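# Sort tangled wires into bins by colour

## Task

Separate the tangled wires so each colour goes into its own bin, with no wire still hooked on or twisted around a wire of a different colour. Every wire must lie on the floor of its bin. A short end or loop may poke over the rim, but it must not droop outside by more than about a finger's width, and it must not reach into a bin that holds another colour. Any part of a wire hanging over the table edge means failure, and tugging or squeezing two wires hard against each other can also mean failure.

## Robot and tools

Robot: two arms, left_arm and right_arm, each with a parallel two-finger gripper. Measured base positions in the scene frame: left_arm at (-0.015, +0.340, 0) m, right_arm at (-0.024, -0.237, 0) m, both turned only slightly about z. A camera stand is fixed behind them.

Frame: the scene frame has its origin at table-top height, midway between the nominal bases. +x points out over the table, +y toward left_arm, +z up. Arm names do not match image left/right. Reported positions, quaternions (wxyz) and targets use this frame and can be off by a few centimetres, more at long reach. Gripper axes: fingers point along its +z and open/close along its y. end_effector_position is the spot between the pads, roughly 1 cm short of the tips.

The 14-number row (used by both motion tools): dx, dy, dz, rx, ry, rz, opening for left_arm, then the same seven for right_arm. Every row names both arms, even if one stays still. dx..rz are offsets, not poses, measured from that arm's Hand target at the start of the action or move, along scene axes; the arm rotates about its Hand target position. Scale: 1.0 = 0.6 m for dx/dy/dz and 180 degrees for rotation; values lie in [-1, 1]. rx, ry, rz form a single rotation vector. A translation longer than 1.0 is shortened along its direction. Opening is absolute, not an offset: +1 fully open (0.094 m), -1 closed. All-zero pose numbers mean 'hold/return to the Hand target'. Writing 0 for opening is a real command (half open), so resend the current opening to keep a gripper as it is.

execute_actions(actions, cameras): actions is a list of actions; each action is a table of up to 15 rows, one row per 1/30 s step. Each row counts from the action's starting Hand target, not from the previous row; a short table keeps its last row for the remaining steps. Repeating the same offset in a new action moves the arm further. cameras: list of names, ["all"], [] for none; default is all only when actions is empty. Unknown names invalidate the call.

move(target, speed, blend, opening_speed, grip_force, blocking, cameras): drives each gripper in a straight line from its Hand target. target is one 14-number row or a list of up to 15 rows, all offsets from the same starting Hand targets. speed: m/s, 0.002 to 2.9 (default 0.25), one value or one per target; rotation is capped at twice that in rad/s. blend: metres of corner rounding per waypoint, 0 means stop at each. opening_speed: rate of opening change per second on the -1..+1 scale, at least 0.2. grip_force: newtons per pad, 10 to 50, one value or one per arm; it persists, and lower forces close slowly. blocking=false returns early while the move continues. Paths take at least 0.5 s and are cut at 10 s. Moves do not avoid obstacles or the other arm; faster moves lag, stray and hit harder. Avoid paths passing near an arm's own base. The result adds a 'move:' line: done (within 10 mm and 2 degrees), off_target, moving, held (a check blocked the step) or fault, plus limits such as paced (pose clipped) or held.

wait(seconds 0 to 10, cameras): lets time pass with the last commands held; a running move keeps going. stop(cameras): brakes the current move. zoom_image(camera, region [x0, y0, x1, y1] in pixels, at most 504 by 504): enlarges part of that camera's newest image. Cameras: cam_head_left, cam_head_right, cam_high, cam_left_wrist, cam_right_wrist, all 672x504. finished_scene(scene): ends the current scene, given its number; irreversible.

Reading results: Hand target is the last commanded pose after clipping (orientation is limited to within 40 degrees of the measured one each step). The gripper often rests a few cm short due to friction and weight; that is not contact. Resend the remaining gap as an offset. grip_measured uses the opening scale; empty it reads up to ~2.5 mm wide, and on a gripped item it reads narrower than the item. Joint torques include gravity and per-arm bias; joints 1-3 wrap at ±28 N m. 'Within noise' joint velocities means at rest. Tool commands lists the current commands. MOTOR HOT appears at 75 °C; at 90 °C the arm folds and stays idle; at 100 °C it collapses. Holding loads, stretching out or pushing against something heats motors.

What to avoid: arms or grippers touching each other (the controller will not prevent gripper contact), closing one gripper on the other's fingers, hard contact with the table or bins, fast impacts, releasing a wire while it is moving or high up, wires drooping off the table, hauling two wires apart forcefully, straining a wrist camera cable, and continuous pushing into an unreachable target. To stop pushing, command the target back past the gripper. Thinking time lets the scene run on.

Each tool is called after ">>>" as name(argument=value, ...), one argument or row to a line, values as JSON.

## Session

>>> execute_actions(
  actions=[],
)

Scene clock: 0.00 s.
left_arm: end_effector_position=(+0.3868, +0.3519, +0.1109) grip_measured=+1.000 end_effector_quat_wxyz=(+0.599, -0.038, +0.799, +0.033) | right_arm: end_effector_position=(+0.3894, -0.2338, +0.1162) grip_measured=+1.000 end_effector_quat_wxyz=(+0.600, +0.022, +0.798, -0.062)
Joint positions: left_arm=[-0.064 1.534 0.37 0.879 -0.127 -0.03 0.094] | right_arm=[0.115 1.563 0.425 0.854 0.225 -0.009 0.094]
Joint velocities: within noise
Joint torques (N m): no reading
Motor temperatures (°C): left_arm=[33 34 38 32 31 33 34] | right_arm=[31 32 35 35 34 32 33]
Heat: left arm: 38 °C; right arm: 35 °C.
Hand target: left_arm +0.3868, +0.3524, +0.1108; +0.598, -0.039, +0.800, +0.034 | right_arm +0.3910, -0.2338, +0.1210; +0.604, +0.024, +0.794, -0.061
Tool commands: left_gripper/opening=+1.0 right_gripper/opening=+1.0

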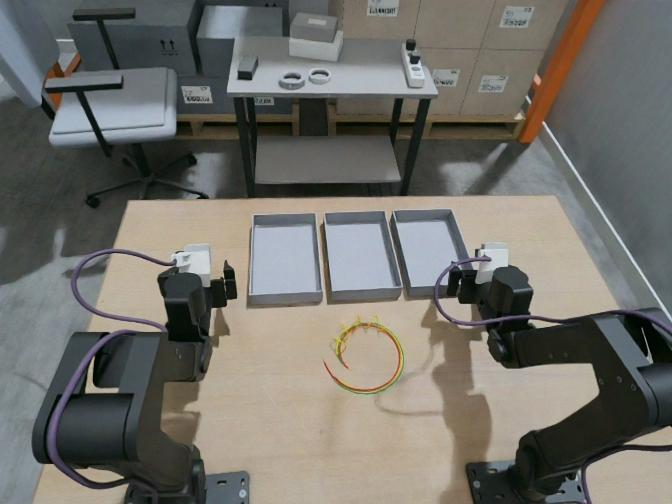

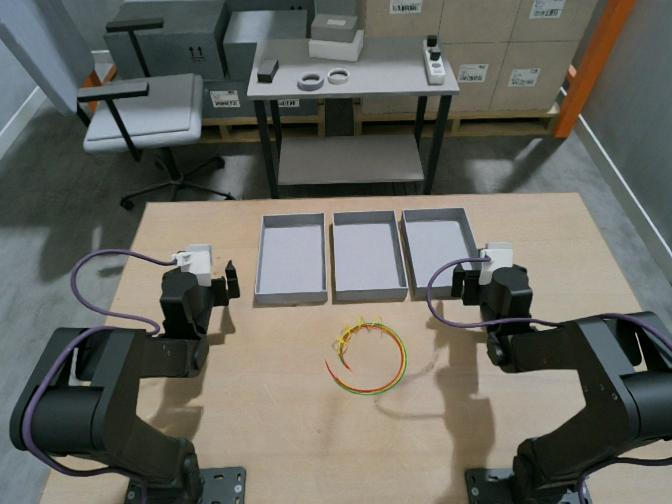

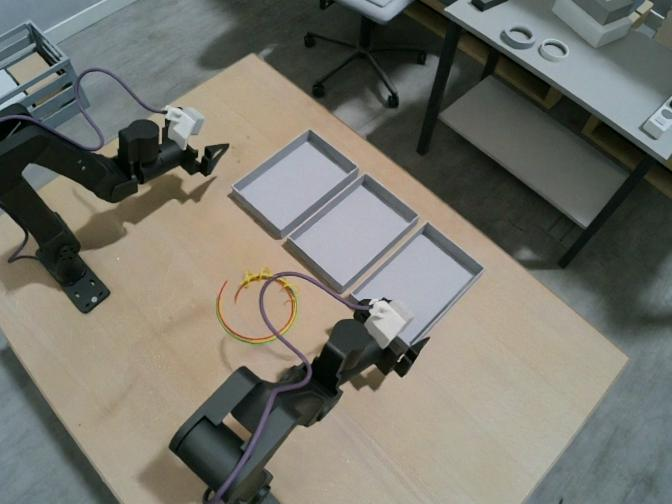

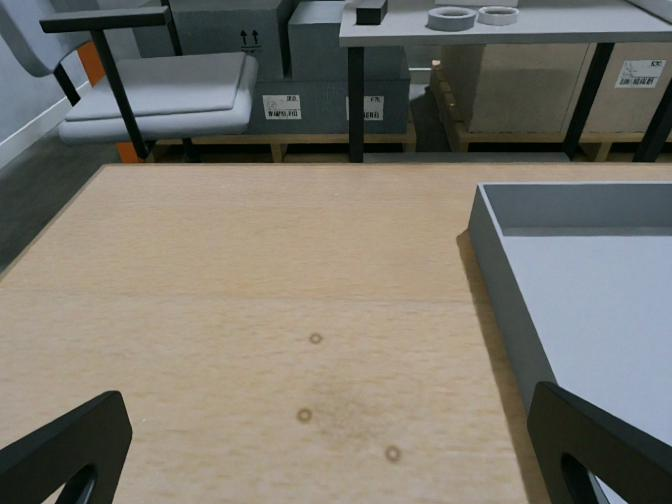

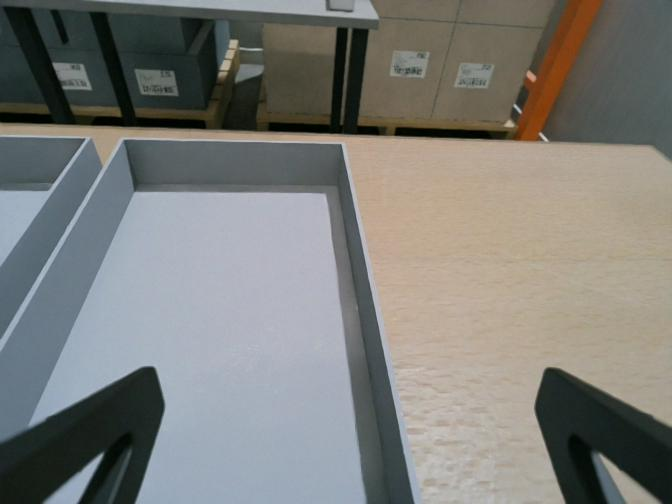

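>>> zoom_image(
  camera="cam_head_left",
  region=[310, 300, 420, 410],
)

>>> zoom_image(
  camera="cam_head_right",
  region=[310, 300, 420, 410],
)

>>> zoom_image(
  camera="cam_high",
  region=[205, 260, 315, 350],
)

Scaled by 4.582 from the camera's 672x504 image, which has a finer 960x720 frame.

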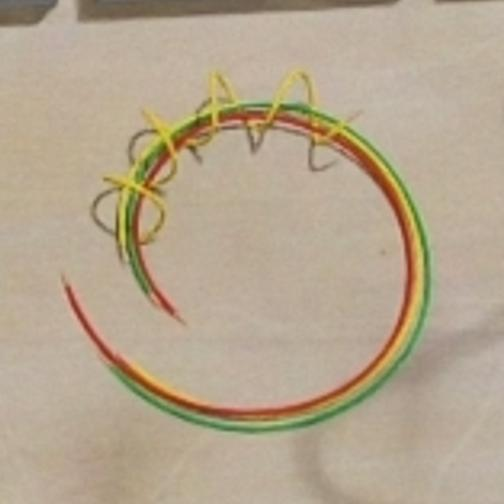

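Scaled by 4.582 from the camera's 672x504 image, which has a finer 960x720 frame.

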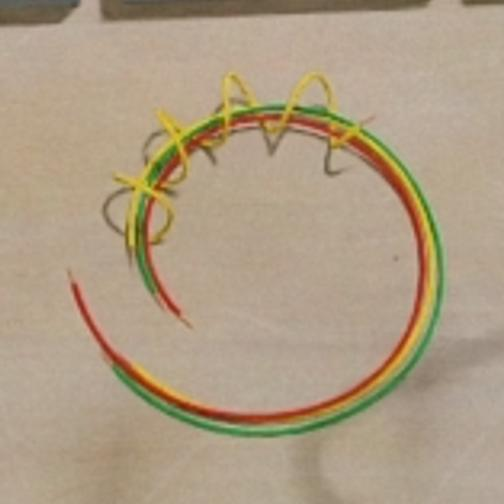

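Scaled by 4.582 from the camera's 672x504 image, which has a finer 960x720 frame.

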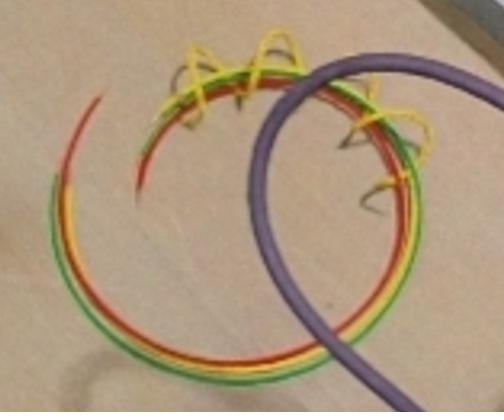

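>>> move(
  target=[-0.228,-0.554,0.317,-0.0187,0.309,-0.0285,0, -0.1,-0.12,0.2,0,0,0,0],
  speed=0.2,
  cameras=["cam_left_wrist"],
)

>>> zoom_image(
  camera="cam_left_wrist",
  region=[150, 130, 500, 480],
)

Scene clock: 53.30 s.
left_arm: end_effector_position=(+0.2497, +0.0188, +0.3044) grip_measured=+0.003 end_effector_quat_wxyz=(+0.238, +0.017, +0.965, -0.105) | right_arm: end_effector_position=(+0.3297, -0.3056, +0.2202) grip_measured=+0.002 end_effector_quat_wxyz=(+0.587, +0.029, +0.807, -0.060)
Joint positions: left_arm=[-1.036 1.909 2.335 -1.54 -0.274 -0.902 0.047] | right_arm=[-0.233 0.98 0.575 0.094 -0.102 -0.098 0.047]
Joint torques (N m): left_arm=[0.05 -7.3 6.15 0.78 -0.15 -0.09] | right_arm=[-0.47 -3.12 10.07 1.99 -0.21 -0.05]
Motor temperatures (°C): left_arm=[33 36 41 38 31 33 34] | right_arm=[31 34 37 39 34 32 33]
Heat: left arm: 41 °C; right arm: 39 °C.
Hand target: left_arm +0.2501, +0.0200, +0.3009; +0.155, -0.001, +0.988, +0.000 | right_arm +0.3310, -0.3059, +0.2409; +0.604, +0.024, +0.794, -0.061
Off the commanded pose: left_arm 0.004 m, 16 deg | right_arm 0.021 m, 3 deg.
joint sent to its limit (left arm) — joint 4 (wrist pitch), lower limit. The joint targets are off in orientation, not in position.
move: off_target (left_arm, right_arm)
Images, in order (width x height): cam_left_wrist 672x504.

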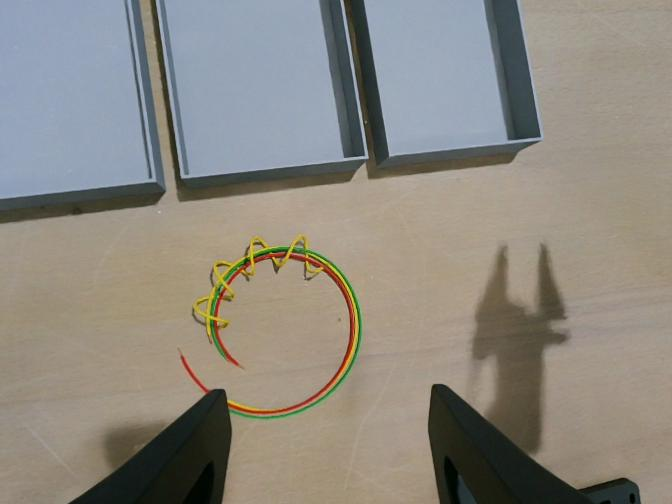

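Scaled by 1.440 from the camera's 672x504 image, which has a finer 960x720 frame.

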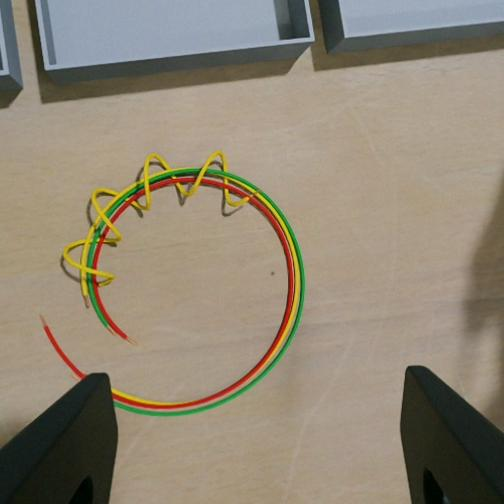

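>>> move(
  target=[0.01,0.04,-0.18,0,0,0,0, 0,0,0,0,0,0,0],
  cameras=["cam_left_wrist"],
)

>>> zoom_image(
  camera="cam_left_wrist",
  region=[170, 180, 300, 310],
)

>>> zoom_image(
  camera="cam_left_wrist",
  region=[290, 180, 420, 310],
)

>>> zoom_image(
  camera="cam_left_wrist",
  region=[170, 300, 420, 480],
)

Scene clock: 66.40 s.
left_arm: end_effector_position=(+0.2525, +0.0441, +0.1988) grip_measured=+0.003 end_effector_quat_wxyz=(+0.155, +0.006, +0.988, -0.004) | right_arm: end_effector_position=(+0.3297, -0.3055, +0.2201) grip_measured=+0.002 end_effector_quat_wxyz=(+0.587, +0.029, +0.807, -0.059)
Joint positions: left_arm=[-0.982 1.909 1.958 -1.425 -0.245 -0.912 0.047] | right_arm=[-0.233 0.98 0.575 0.094 -0.103 -0.098 0.047]
Joint torques (N m): left_arm=[0.23 -8.59 5 0.74 -0.13 -0.11] | right_arm=[-0.49 -3.12 10.06 1.97 -0.21 -0.06]
Heat: left arm: 41 °C; right arm: 40 °C.
Hand target: left_arm +0.2561, +0.0441, +0.1930; +0.155, -0.001, +0.988, +0.000 | right_arm +0.3310, -0.3059, +0.2409; +0.604, +0.024, +0.794, -0.061
Off the commanded pose: left_arm 0.007 m, 1 deg | right_arm 0.021 m, 3 deg.
move: off_target (right_arm)
Images, in order (width x height): cam_left_wrist 672x504.

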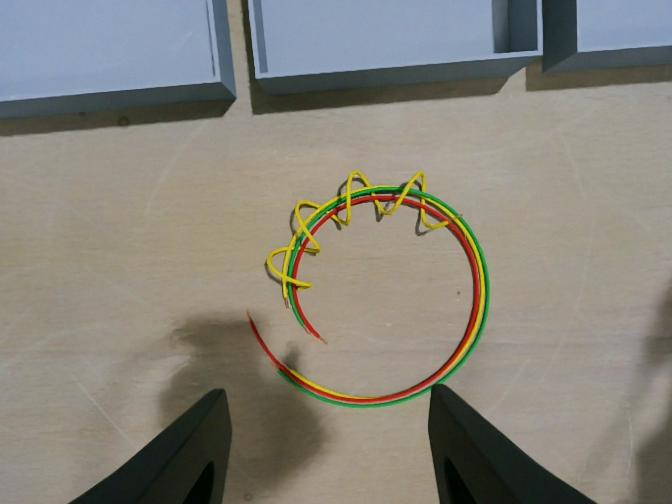

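Scaled by 3.877 from the camera's 672x504 image, which has a finer 960x720 frame.

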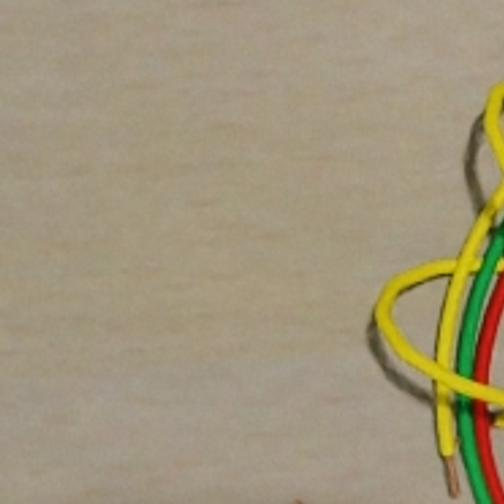

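Scaled by 3.877 from the camera's 672x504 image, which has a finer 960x720 frame.

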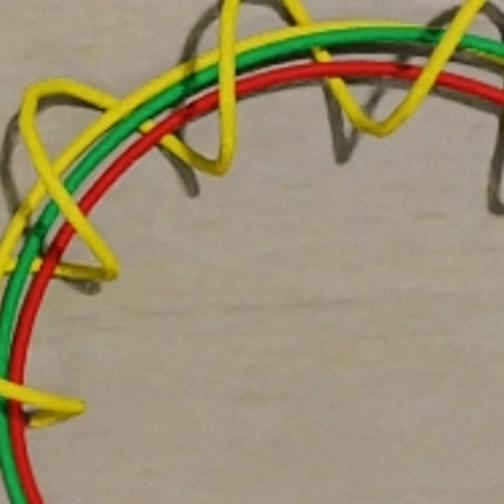

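Scaled by 2.016 from the camera's 672x504 image, which has a finer 960x720 frame.

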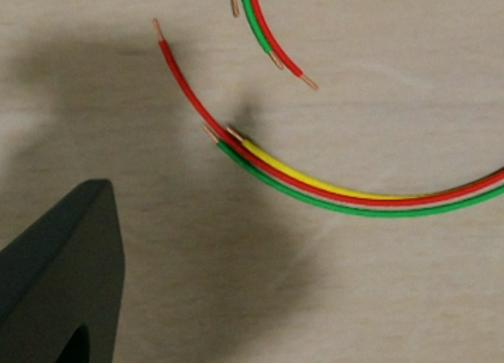

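>>> move(
  target=[-0.16,-0.04,-0.05,0,0,-0.5,-0.3, -0.03,0.44,-0.15,0.044,0.311,0.044,-0.5],
  speed=0.2,
  cameras=["all"],
)

Scene clock: 142.63 s.
left_arm: end_effector_position=(+0.1664, +0.0193, +0.1619) grip_measured=-0.297 end_effector_quat_wxyz=(+0.111, +0.691, +0.706, -0.103) | right_arm: end_effector_position=(+0.3097, -0.0476, +0.1467) grip_measured=-0.498 end_effector_quat_wxyz=(+0.160, -0.021, +0.987, +0.023)
Joint positions: left_arm=[-1.017 1.691 1.534 -1.15 0.155 0.547 0.033] | right_arm=[0.586 1.714 1.493 -1.051 0.128 0.513 0.024]
Joint torques (N m): left_arm=[-0.59 -8.91 5.22 0.65 0.27 0.1] | right_arm=[0.43 -6.06 9.06 0.74 -0.03 0.06]
Motor temperatures (°C): left_arm=[33 44 40 35 32 33 34] | right_arm=[31 33 45 41 34 32 33]
Heat: left arm: 44 °C; right arm: 45 °C.
Hand target: left_arm +0.1601, +0.0201, +0.1628; +0.109, +0.698, +0.699, -0.110 | right_arm +0.3130, -0.0418, +0.1509; +0.161, -0.020, +0.986, +0.028
Off the commanded pose: left_arm 0.006 m, 1 deg | right_arm 0.008 m, 1 deg.
move: done

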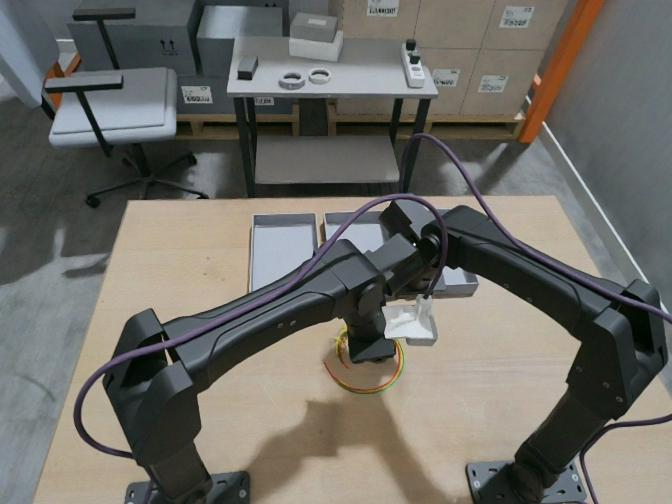

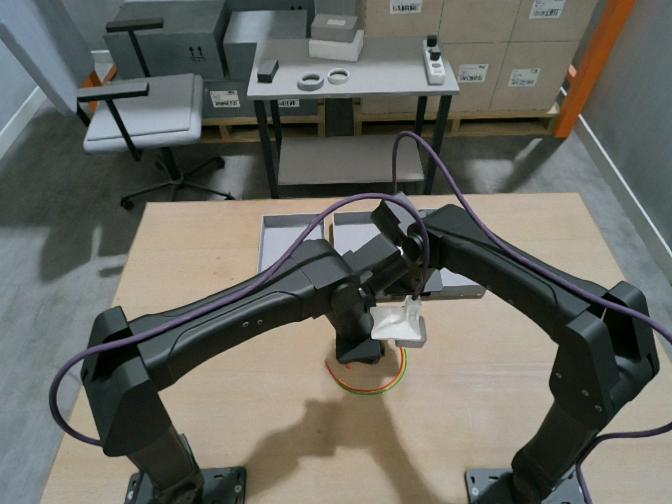

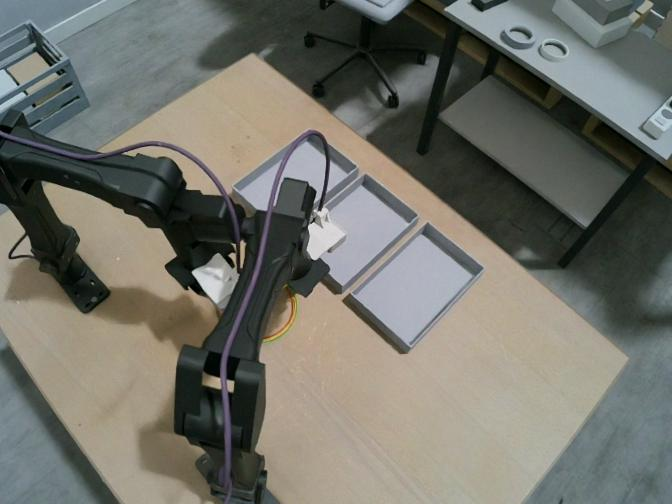

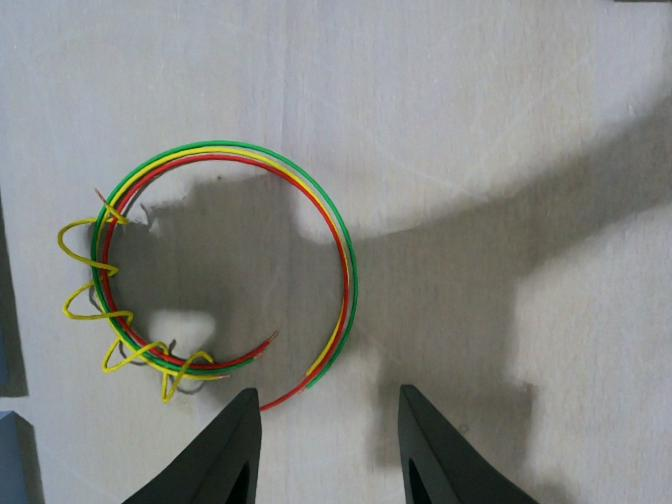

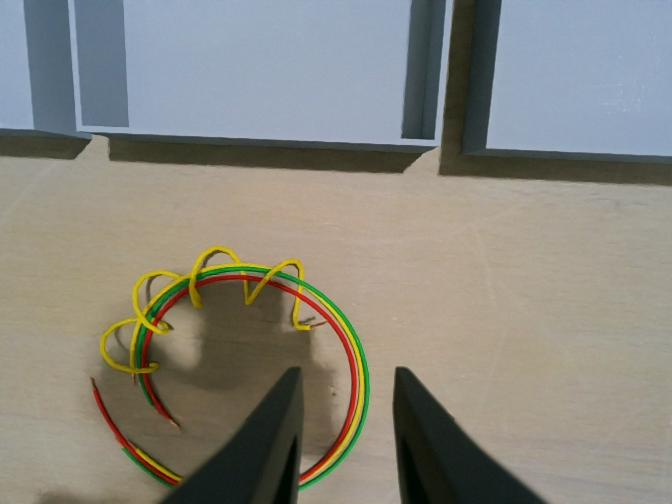

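>>> move(
  target=[0,0,0,0,0,0,-0.3, 0.015,0.053,-0.145,0,0,0,-0.55],
  speed=0.12,
  cameras=["cam_right_wrist"],
)

Scene clock: 159.87 s.
left_arm: end_effector_position=(+0.1664, +0.0193, +0.1619) grip_measured=-0.297 end_effector_quat_wxyz=(+0.111, +0.692, +0.706, -0.104) | right_arm: end_effector_position=(+0.3104, -0.0443, +0.1455) grip_measured=-0.548 end_effector_quat_wxyz=(+0.161, -0.022, +0.986, +0.025)
Joint positions: left_arm=[-1.017 1.691 1.534 -1.15 0.156 0.547 0.033] | right_arm=[0.592 1.719 1.493 -1.042 0.128 0.518 0.021]
Joint torques (N m): left_arm=[-0.66 -8.98 5 0.7 0.24 0.07] | right_arm=[0.01 -7.43 6.22 0.84 0.04 0]
Heat: left arm: 45 °C; right arm: 46 °C.
Hand target: left_arm +0.1600, +0.0201, +0.1628; +0.109, +0.698, +0.699, -0.110 | right_arm +0.3102, -0.0445, +0.1456; +0.161, -0.022, +0.986, +0.024 (not the last commanded pose)
Off the commanded pose: left_arm 0.006 m, 1 deg | right_arm 0.089 m, 0 deg.
move: held (right_arm; a check stopped the path); limits=held
pose unreachable (right arm): on one or more control steps of this call, first in action 0 (counted from 0), this arm could not follow its commanded pose, so it was not sent that pose on those steps. It may still have moved: this result reports where it is.
cause: moving toward the commanded pose would bring a part of the arm too close to another arm (this arm's wrist (the part past joint 4) and the left arm's wrist (the part past joint 4), where that arm would come to rest).
Images, in order (width x height): cam_right_wrist 672x504.

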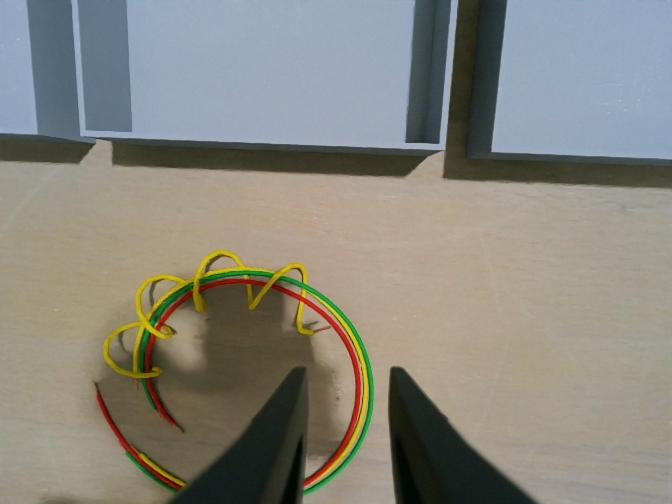

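>>> move(
  target=[0.07,0.16,-0.05,0,0,0.5,-0.4, 0,0,0,0,0,0,-0.55],
  speed=0.2,
  cameras=["cam_left_wrist"],
)

>>> move(
  target=[0,0,0,0,0,0,-0.4, 0.015,0.048,-0.145,0,0,0,-0.55],
  speed=0.12,
  cameras=["cam_right_wrist"],
)

Scene clock: 183.47 s.
left_arm: end_effector_position=(+0.2016, +0.1067, +0.1374) grip_measured=-0.397 end_effector_quat_wxyz=(+0.157, +0.006, +0.987, -0.020) | right_arm: end_effector_position=(+0.3104, -0.0443, +0.1455) grip_measured=-0.548 end_effector_quat_wxyz=(+0.161, -0.022, +0.986, +0.025)
Joint positions: left_arm=[-0.99 1.533 1.272 -1.09 -0.231 -0.917 0.028] | right_arm=[0.592 1.719 1.493 -1.042 0.128 0.518 0.021]
Joint torques (N m): left_arm=[0.59 -5.64 5.24 0.39 -0.29 -0.12] | right_arm=[0.02 -7.43 6.22 0.84 0.03 0]
Heat: left arm: 45 °C; right arm: 43 °C.
Hand target: left_arm +0.2021, +0.1161, +0.1329; +0.155, -0.001, +0.988, +0.000 | right_arm +0.3102, -0.0445, +0.1456; +0.161, -0.022, +0.986, +0.024
Off the commanded pose: left_arm 0.010 m, 2 deg | right_arm 0.000 m, 0 deg.
move: done
Images, in order (width x height): cam_left_wrist 672x504.

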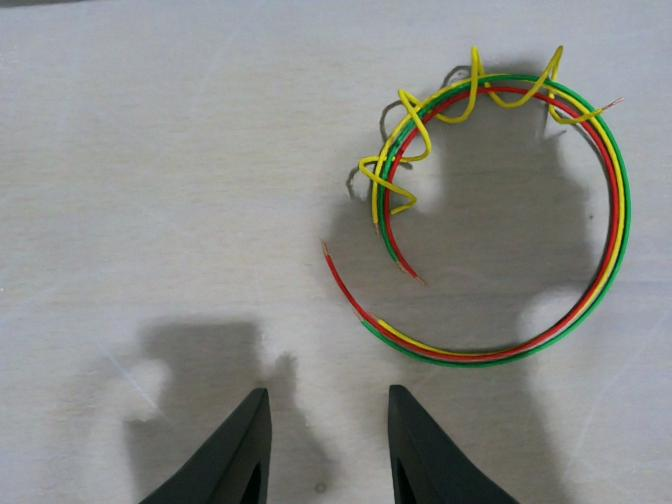

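Scene clock: 184.97 s.
left_arm: end_effector_position=(+0.2015, +0.1068, +0.1374) grip_measured=-0.397 end_effector_quat_wxyz=(+0.157, +0.006, +0.987, -0.020) | right_arm: end_effector_position=(+0.3195, -0.0149, +0.0661) grip_measured=-0.548 end_effector_quat_wxyz=(+0.161, -0.023, +0.986, +0.033)
Joint positions: left_arm=[-0.99 1.533 1.272 -1.091 -0.231 -0.917 0.028] | right_arm=[0.64 1.844 1.325 -0.747 0.128 0.563 0.021]
Joint torques (N m): left_arm=[0.53 -5.53 5.23 0.41 -0.3 -0.1] | right_arm=[0.46 -7.23 5.14 1.03 0.22 0.07]
Heat: left arm: 44 °C; right arm: 43 °C.
Hand target: left_arm +0.2021, +0.1161, +0.1329; +0.155, -0.001, +0.988, +0.000 | right_arm +0.3192, -0.0157, +0.0586; +0.161, -0.022, +0.986, +0.024
Off the commanded pose: left_arm 0.010 m, 2 deg | right_arm 0.008 m, 1 deg.
move: done
Images, in order (width x height): cam_right_wrist 672x504.

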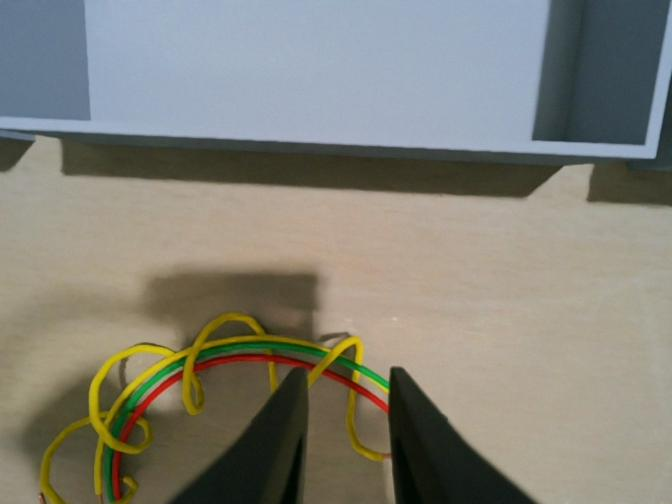

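>>> move(
  target=[0,0,0,0,0,0,-0.4, 0.006,0.0,-0.06,0,0,0,-0.55],
  speed=0.08,
  cameras=["cam_right_wrist","cam_left_wrist"],
)

>>> zoom_image(
  camera="cam_left_wrist",
  region=[320, 0, 672, 290],
)

Scene clock: 214.07 s.
left_arm: end_effector_position=(+0.2015, +0.1068, +0.1374) grip_measured=-0.397 end_effector_quat_wxyz=(+0.157, +0.006, +0.987, -0.020) | right_arm: end_effector_position=(+0.3249, -0.0109, +0.0348) grip_measured=-0.548 end_effector_quat_wxyz=(+0.168, -0.022, +0.985, +0.037)
Joint positions: left_arm=[-0.99 1.533 1.272 -1.091 -0.231 -0.917 0.028] | right_arm=[0.64 1.895 1.257 -0.611 0.128 0.563 0.021]
Joint torques (N m): left_arm=[0.64 -5.85 5.3 0.38 -0.31 -0.09] | right_arm=[-0.01 -6.91 4.56 1.01 0.2 0.01]
Heat: left arm: 42 °C; right arm: 42 °C.
Hand target: left_arm +0.2021, +0.1161, +0.1329; +0.155, -0.001, +0.988, +0.000 | right_arm +0.3228, -0.0157, +0.0226; +0.161, -0.022, +0.986, +0.024
Off the commanded pose: left_arm 0.010 m, 2 deg | right_arm 0.013 m, 2 deg.
move: off_target (right_arm)
Images, in order (width x height): cam_left_wrist 672x504, cam_right_wrist 672x504.

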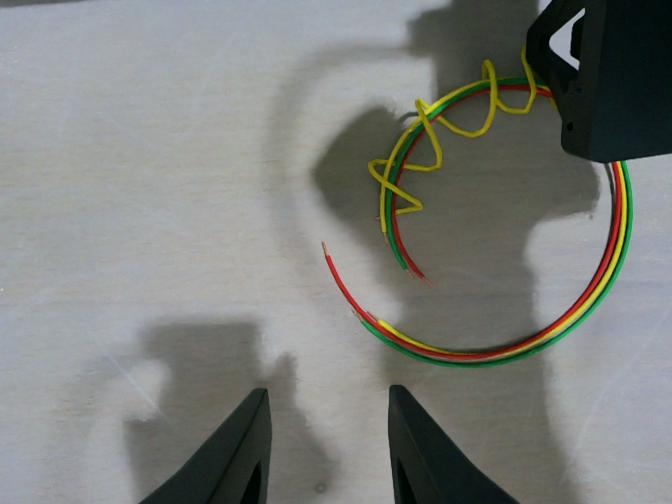

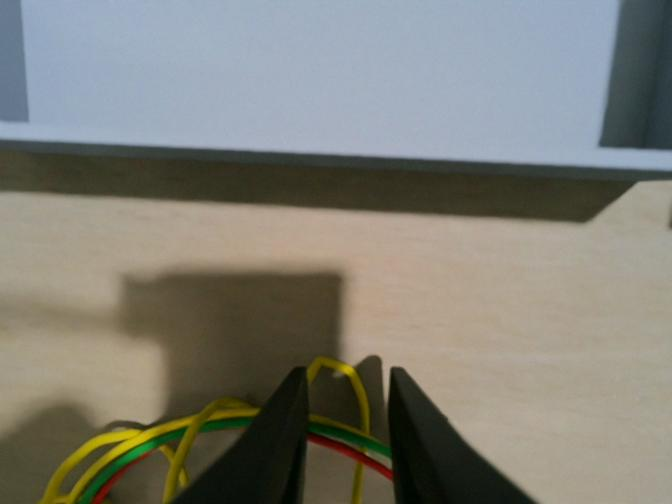

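Scaled by 1.432 from the camera's 672x504 image, which has a finer 960x720 frame.

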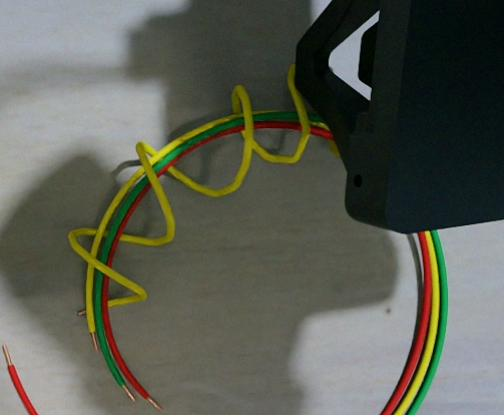

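>>> move(
  target=[
    [0,0,0,0,0,0,-0.4, 0.014,0.002,0.012,0,0,0,-0.55],
    [0,0,0,0,0,0,-0.4, 0.014,0.002,0.012,0,0,0,-0.98],
  ],
  speed=0.08,
  opening_speed=0.25,
  grip_force=[15,15],
  cameras=["cam_right_wrist","cam_left_wrist"],
)

>>> zoom_image(
  camera="cam_left_wrist",
  region=[320, 0, 672, 290],
)

>>> zoom_image(
  camera="cam_right_wrist",
  region=[200, 320, 500, 504],
)

Scene clock: 229.67 s.
left_arm: end_effector_position=(+0.2015, +0.1068, +0.1374) grip_measured=-0.397 end_effector_quat_wxyz=(+0.157, +0.006, +0.987, -0.020) | right_arm: end_effector_position=(+0.3226, -0.0155, +0.0277) grip_measured=-0.974 end_effector_quat_wxyz=(+0.156, -0.023, +0.987, +0.029)
Joint positions: left_arm=[-0.99 1.533 1.272 -1.091 -0.231 -0.917 0.028] | right_arm=[0.635 1.91 1.257 -0.624 0.128 0.559 0.001]
Joint torques (N m): left_arm=[0.66 -5.71 5.09 0.39 -0.22 -0.12] | right_arm=[-0.4 -7.05 8.66 0.73 0.16 -0.06]
Heat: left arm: 42 °C; right arm: 41 °C.
Hand target: left_arm +0.2021, +0.1161, +0.1329; +0.155, -0.001, +0.988, +0.000 | right_arm +0.3312, -0.0145, +0.0299; +0.161, -0.022, +0.986, +0.024
Off the commanded pose: left_arm 0.010 m, 2 deg | right_arm 0.009 m, 1 deg.
grip_force (N): 15, 15
move: done
Images, in order (width x height): cam_left_wrist 672x504, cam_right_wrist 672x504.

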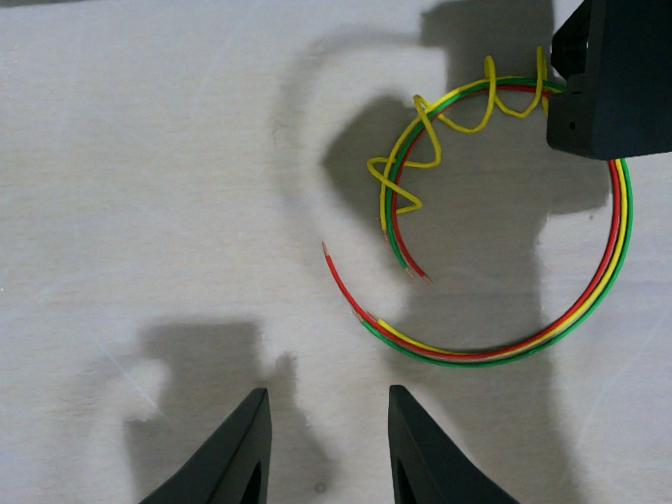

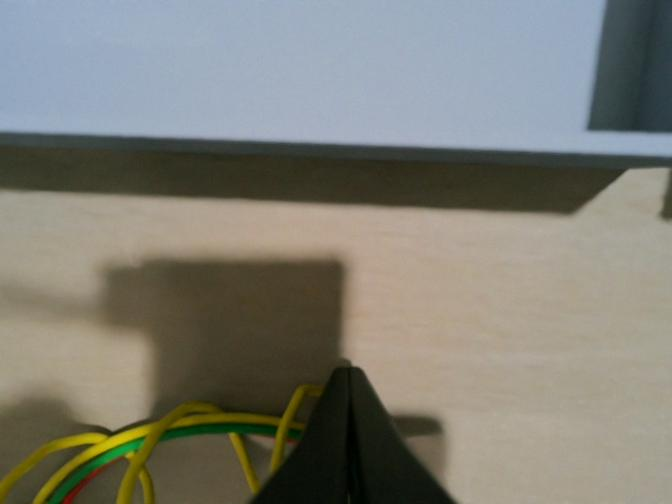

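Scaled by 1.432 from the camera's 672x504 image, which has a finer 960x720 frame.

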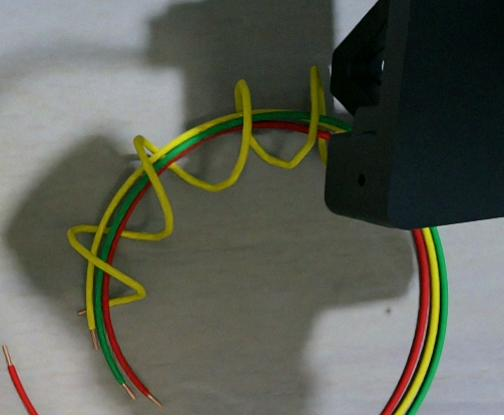

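Scaled by 1.680 from the camera's 672x504 image, which has a finer 960x720 frame.

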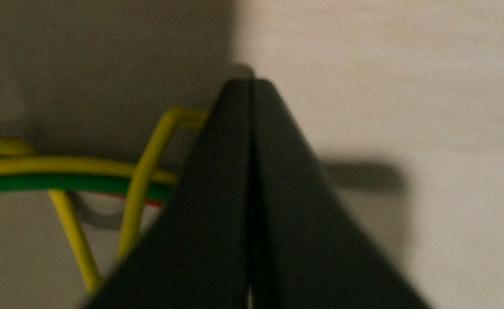

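>>> move(
  target=[
    [0,0,0,0,0,0,-0.4, 0,0,0.01,0,0,0,-0.5],
    [0,0,0,0,0,0,-0.4, -0.003,0.018,0.004,0,0,0,-0.5],
    [0,0,0,0,0,0,-0.4, -0.003,0.018,0.004,0,0,0,-0.98],
  ],
  speed=0.08,
  opening_speed=0.25,
  cameras=["cam_right_wrist","cam_left_wrist"],
)

>>> zoom_image(
  camera="cam_left_wrist",
  region=[320, 0, 672, 290],
)

>>> zoom_image(
  camera="cam_right_wrist",
  region=[200, 320, 500, 504],
)

Scene clock: 248.00 s.
left_arm: end_effector_position=(+0.2015, +0.1068, +0.1374) grip_measured=-0.397 end_effector_quat_wxyz=(+0.157, +0.006, +0.987, -0.020) | right_arm: end_effector_position=(+0.3234, -0.0084, +0.0310) grip_measured=-0.966 end_effector_quat_wxyz=(+0.156, -0.023, +0.987, +0.028)
Joint positions: left_arm=[-0.99 1.533 1.272 -1.091 -0.231 -0.917 0.028] | right_arm=[0.649 1.924 1.291 -0.648 0.132 0.573 0.002]
Joint torques (N m): left_arm=[0.69 -5.72 5.14 0.41 -0.27 -0.09] | right_arm=[0.54 -7.17 8.43 0.76 0.2 0.07]
Heat: left arm: 42 °C; right arm: 44 °C.
Hand target: left_arm +0.2021, +0.1161, +0.1329; +0.155, -0.001, +0.988, +0.000 | right_arm +0.3294, -0.0037, +0.0323; +0.161, -0.022, +0.986, +0.024
Off the commanded pose: left_arm 0.010 m, 2 deg | right_arm 0.008 m, 1 deg.
grip_force (N): 15, 15
move: done
Images, in order (width x height): cam_left_wrist 672x504, cam_right_wrist 672x504.

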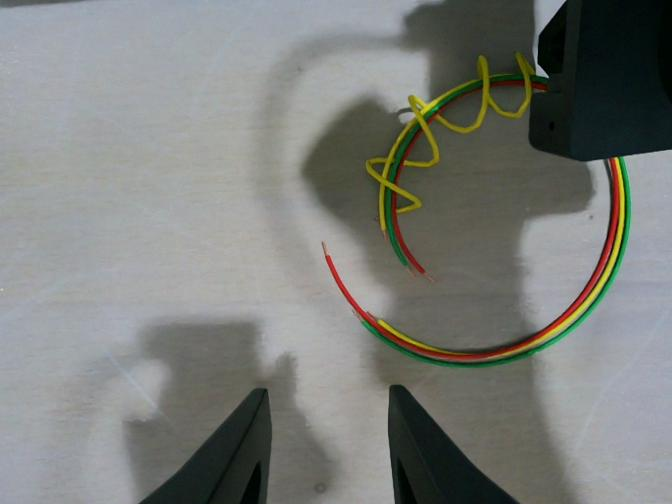

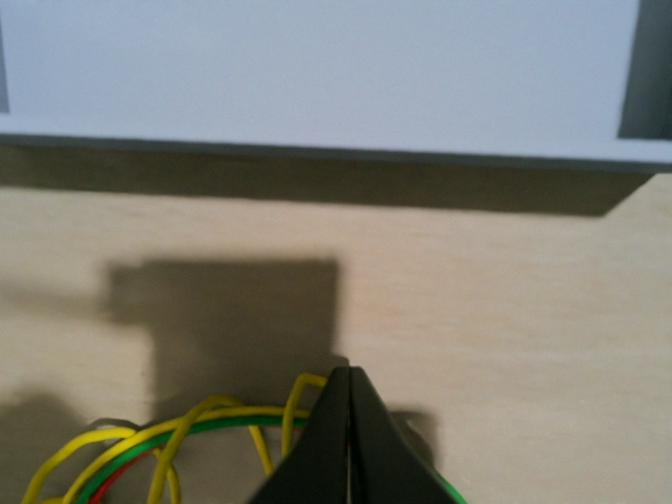

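Scaled by 1.432 from the camera's 672x504 image, which has a finer 960x720 frame.

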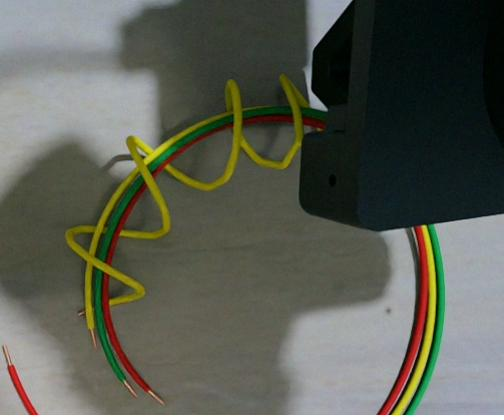

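Scaled by 1.680 from the camera's 672x504 image, which has a finer 960x720 frame.

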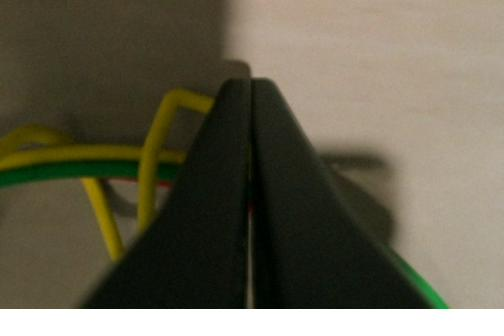

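>>> move(
  target=[0.006,-0.004,-0.14,0,0,0,-0.45, 0,0,0,0,0,0,-0.98],
  speed=0.12,
  cameras=["cam_left_wrist"],
)

Scene clock: 264.40 s.
left_arm: end_effector_position=(+0.2014, +0.1099, +0.0531) grip_measured=-0.447 end_effector_quat_wxyz=(+0.149, +0.005, +0.989, -0.008) | right_arm: end_effector_position=(+0.3234, -0.0084, +0.0310) grip_measured=-0.966 end_effector_quat_wxyz=(+0.156, -0.023, +0.987, +0.028)
Joint positions: left_arm=[-0.985 1.61 1.013 -0.783 -0.232 -0.917 0.026] | right_arm=[0.649 1.924 1.291 -0.648 0.132 0.573 0.002]
Joint torques (N m): left_arm=[0.73 -5.72 4.9 0.74 -0.26 -0.05] | right_arm=[0.55 -7.16 8.44 0.75 0.21 0.07]
Motor temperatures (°C): left_arm=[33 40 42 34 32 33 34] | right_arm=[31 38 45 38 34 32 34]
Heat: left arm: 42 °C; right arm: 45 °C.
Hand target: left_arm +0.2056, +0.1135, +0.0489; +0.155, -0.001, +0.988, -0.001 | right_arm +0.3294, -0.0037, +0.0323; +0.161, -0.022, +0.986, +0.024
Off the commanded pose: left_arm 0.007 m, 1 deg | right_arm 0.008 m, 1 deg.
grip_force (N): 15, 15
move: done
Images, in order (width x height): cam_left_wrist 672x504.

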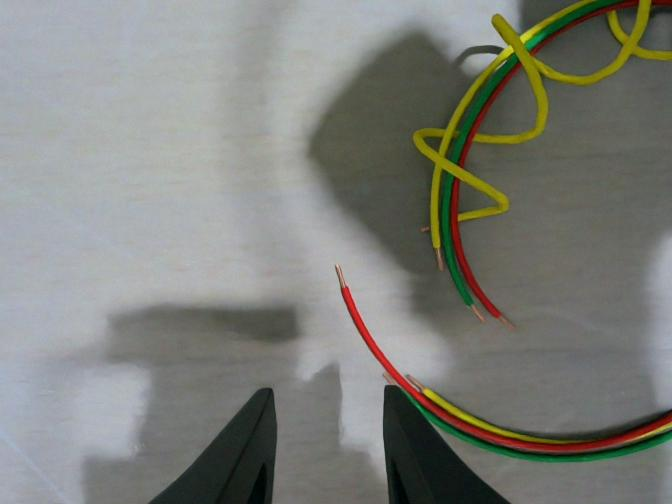

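>>> move(
  target=[
    [0.012,-0.018,-0.03,0,0,0,-0.5, 0,0,0,0,0,0,-0.98],
    [0.012,-0.018,-0.07,0,0,0,-0.5, 0,0,0,0,0,0,-0.98],
  ],
  speed=0.1,
  cameras=["cam_left_wrist"],
)

Scene clock: 280.40 s.
left_arm: end_effector_position=(+0.2090, +0.0992, +0.0110) grip_measured=-0.497 end_effector_quat_wxyz=(+0.148, +0.005, +0.989, -0.007) | right_arm: end_effector_position=(+0.3234, -0.0084, +0.0310) grip_measured=-0.966 end_effector_quat_wxyz=(+0.156, -0.023, +0.987, +0.028)
Joint positions: left_arm=[-0.985 1.731 0.964 -0.614 -0.232 -0.917 0.024] | right_arm=[0.649 1.924 1.291 -0.648 0.132 0.573 0.002]
Joint torques (N m): left_arm=[0.49 -6.48 4.51 0.71 -0.25 -0.09] | right_arm=[0.54 -7.17 8.43 0.76 0.2 0.07]
Heat: left arm: 43 °C; right arm: 46 °C.
Hand target: left_arm +0.2128, +0.1027, +0.0069; +0.155, -0.001, +0.988, +0.000 | right_arm +0.3294, -0.0037, +0.0323; +0.161, -0.022, +0.986, +0.024
Off the commanded pose: left_arm 0.007 m, 1 deg | right_arm 0.008 m, 1 deg.
grip_force (N): 15, 15
move: done
Images, in order (width x height): cam_left_wrist 672x504.

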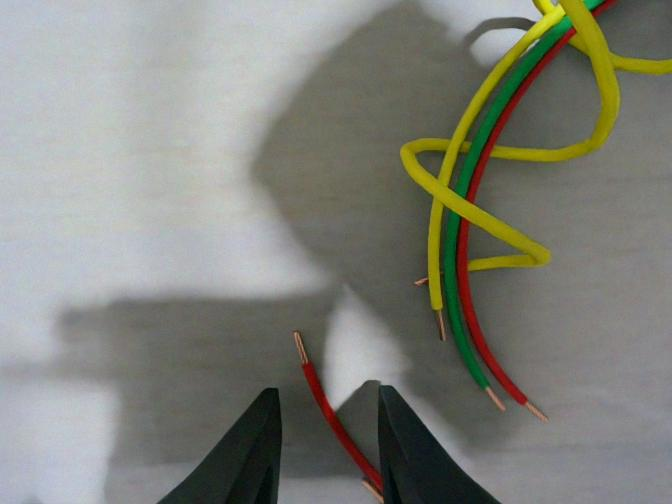

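>>> move(
  target=[0,0.002,0,0,0,0,-1, 0,0,0,0,0,0,-0.98],
  opening_speed=0.3,
  grip_force=[25,15],
  cameras=["cam_left_wrist"],
)

>>> move(
  target=[0.0,0.06,0.04,0,0,0,-1, 0,0,0,0,0,0,-0.98],
  speed=0.05,
  cameras=["all"],
)

>>> zoom_image(
  camera="cam_head_left",
  region=[310, 300, 420, 410],
)

Scene clock: 300.00 s.
left_arm: end_effector_position=(+0.2092, +0.0989, +0.0111) grip_measured=-0.983 end_effector_quat_wxyz=(+0.149, +0.005, +0.989, -0.008) | right_arm: end_effector_position=(+0.3234, -0.0084, +0.0310) grip_measured=-0.966 end_effector_quat_wxyz=(+0.156, -0.023, +0.987, +0.028)
Joint positions: left_arm=[-0.985 1.731 0.964 -0.612 -0.232 -0.917 0.001] | right_arm=[0.649 1.924 1.291 -0.648 0.132 0.573 0.002]
Joint torques (N m): left_arm=[0.96 -6.61 4.44 0.73 -0.26 -0.03] | right_arm=[0.54 -7.17 8.44 0.76 0.2 0.06]
Heat: left arm: 42 °C; right arm: 46 °C.
Hand target: left_arm +0.2128, +0.1040, +0.0069; +0.155, -0.001, +0.988, +0.000 | right_arm +0.3294, -0.0037, +0.0323; +0.161, -0.022, +0.986, +0.024
Off the commanded pose: left_arm 0.007 m, 1 deg | right_arm 0.008 m, 1 deg.
grip_force (N): 25, 15
move: done
Images, in order (width x height): cam_left_wrist 672x504.

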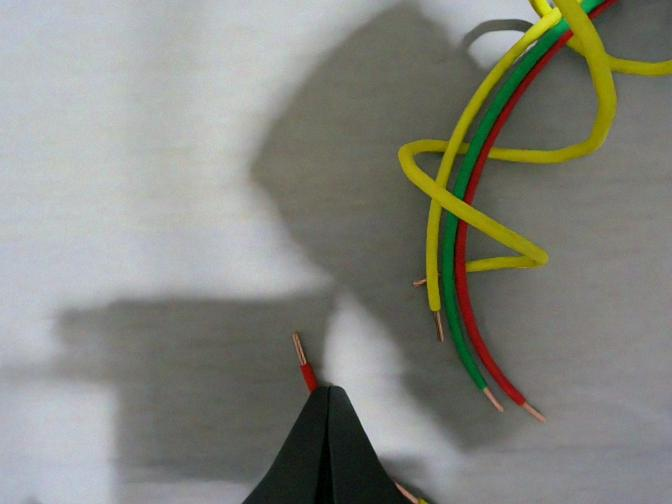

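Scene clock: 301.40 s.
left_arm: end_effector_position=(+0.2153, +0.1320, +0.0299) grip_measured=-0.983 end_effector_quat_wxyz=(+0.156, -0.002, +0.988, -0.009) | right_arm: end_effector_position=(+0.3234, -0.0084, +0.0310) grip_measured=-0.966 end_effector_quat_wxyz=(+0.156, -0.023, +0.987, +0.028)
Joint positions: left_arm=[-0.902 1.603 0.901 -0.649 -0.226 -0.847 0.001] | right_arm=[0.649 1.924 1.291 -0.648 0.132 0.573 0.002]
Joint torques (N m): left_arm=[0.5 -7.79 4.51 0.45 -0.15 0.03] | right_arm=[0.54 -7.17 8.43 0.76 0.2 0.06]
Heat: left arm: 42 °C; right arm: 46 °C.
Hand target: left_arm +0.2129, +0.1401, +0.0309; +0.155, -0.001, +0.988, +0.000 | right_arm +0.3294, -0.0037, +0.0323; +0.161, -0.022, +0.986, +0.024
Off the commanded pose: left_arm 0.008 m, 1 deg | right_arm 0.008 m, 1 deg.
grip_force (N): 25, 15
move: done

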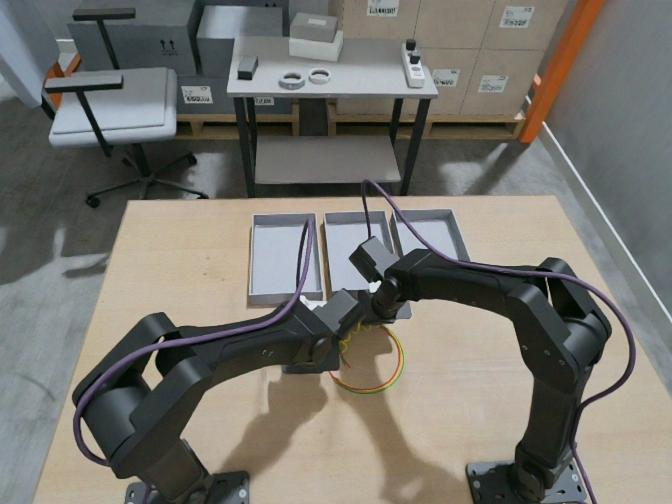

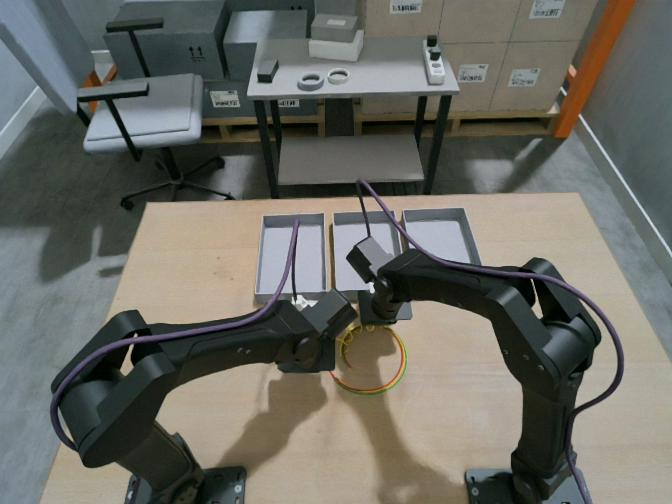

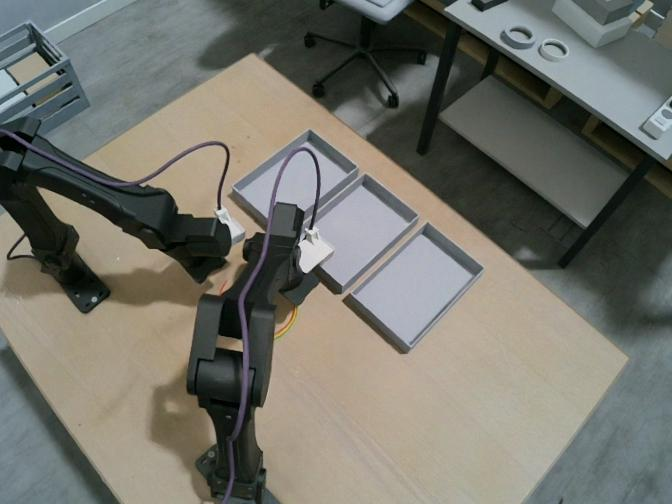

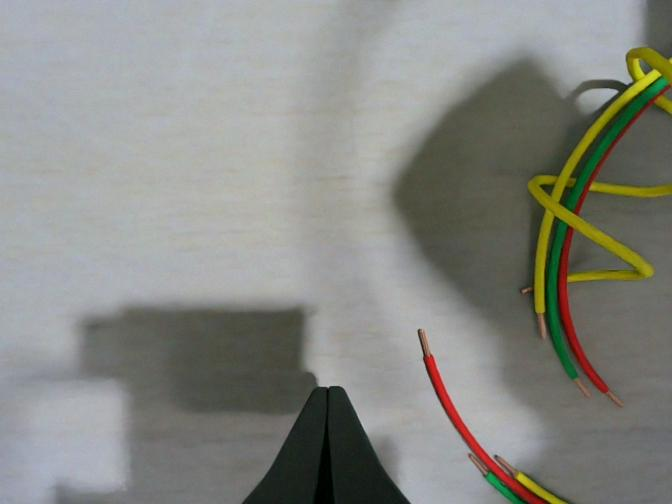

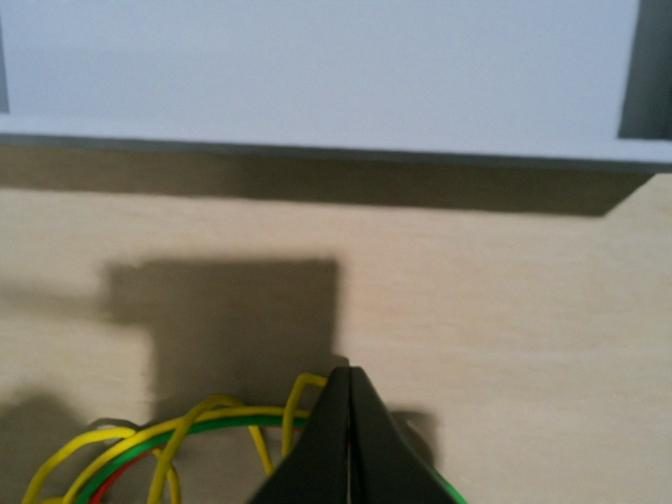

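Scaled by 4.582 from the camera's 672x504 image, which has a finer 960x720 frame.

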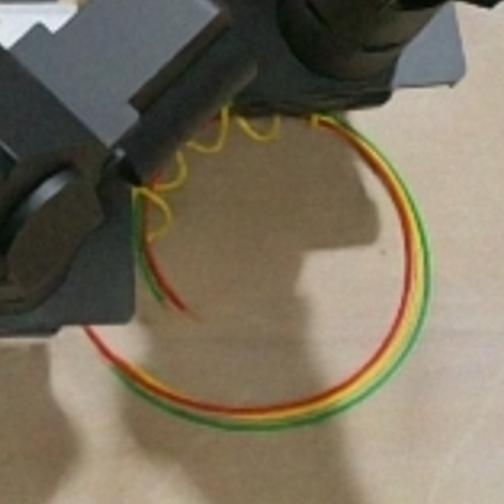

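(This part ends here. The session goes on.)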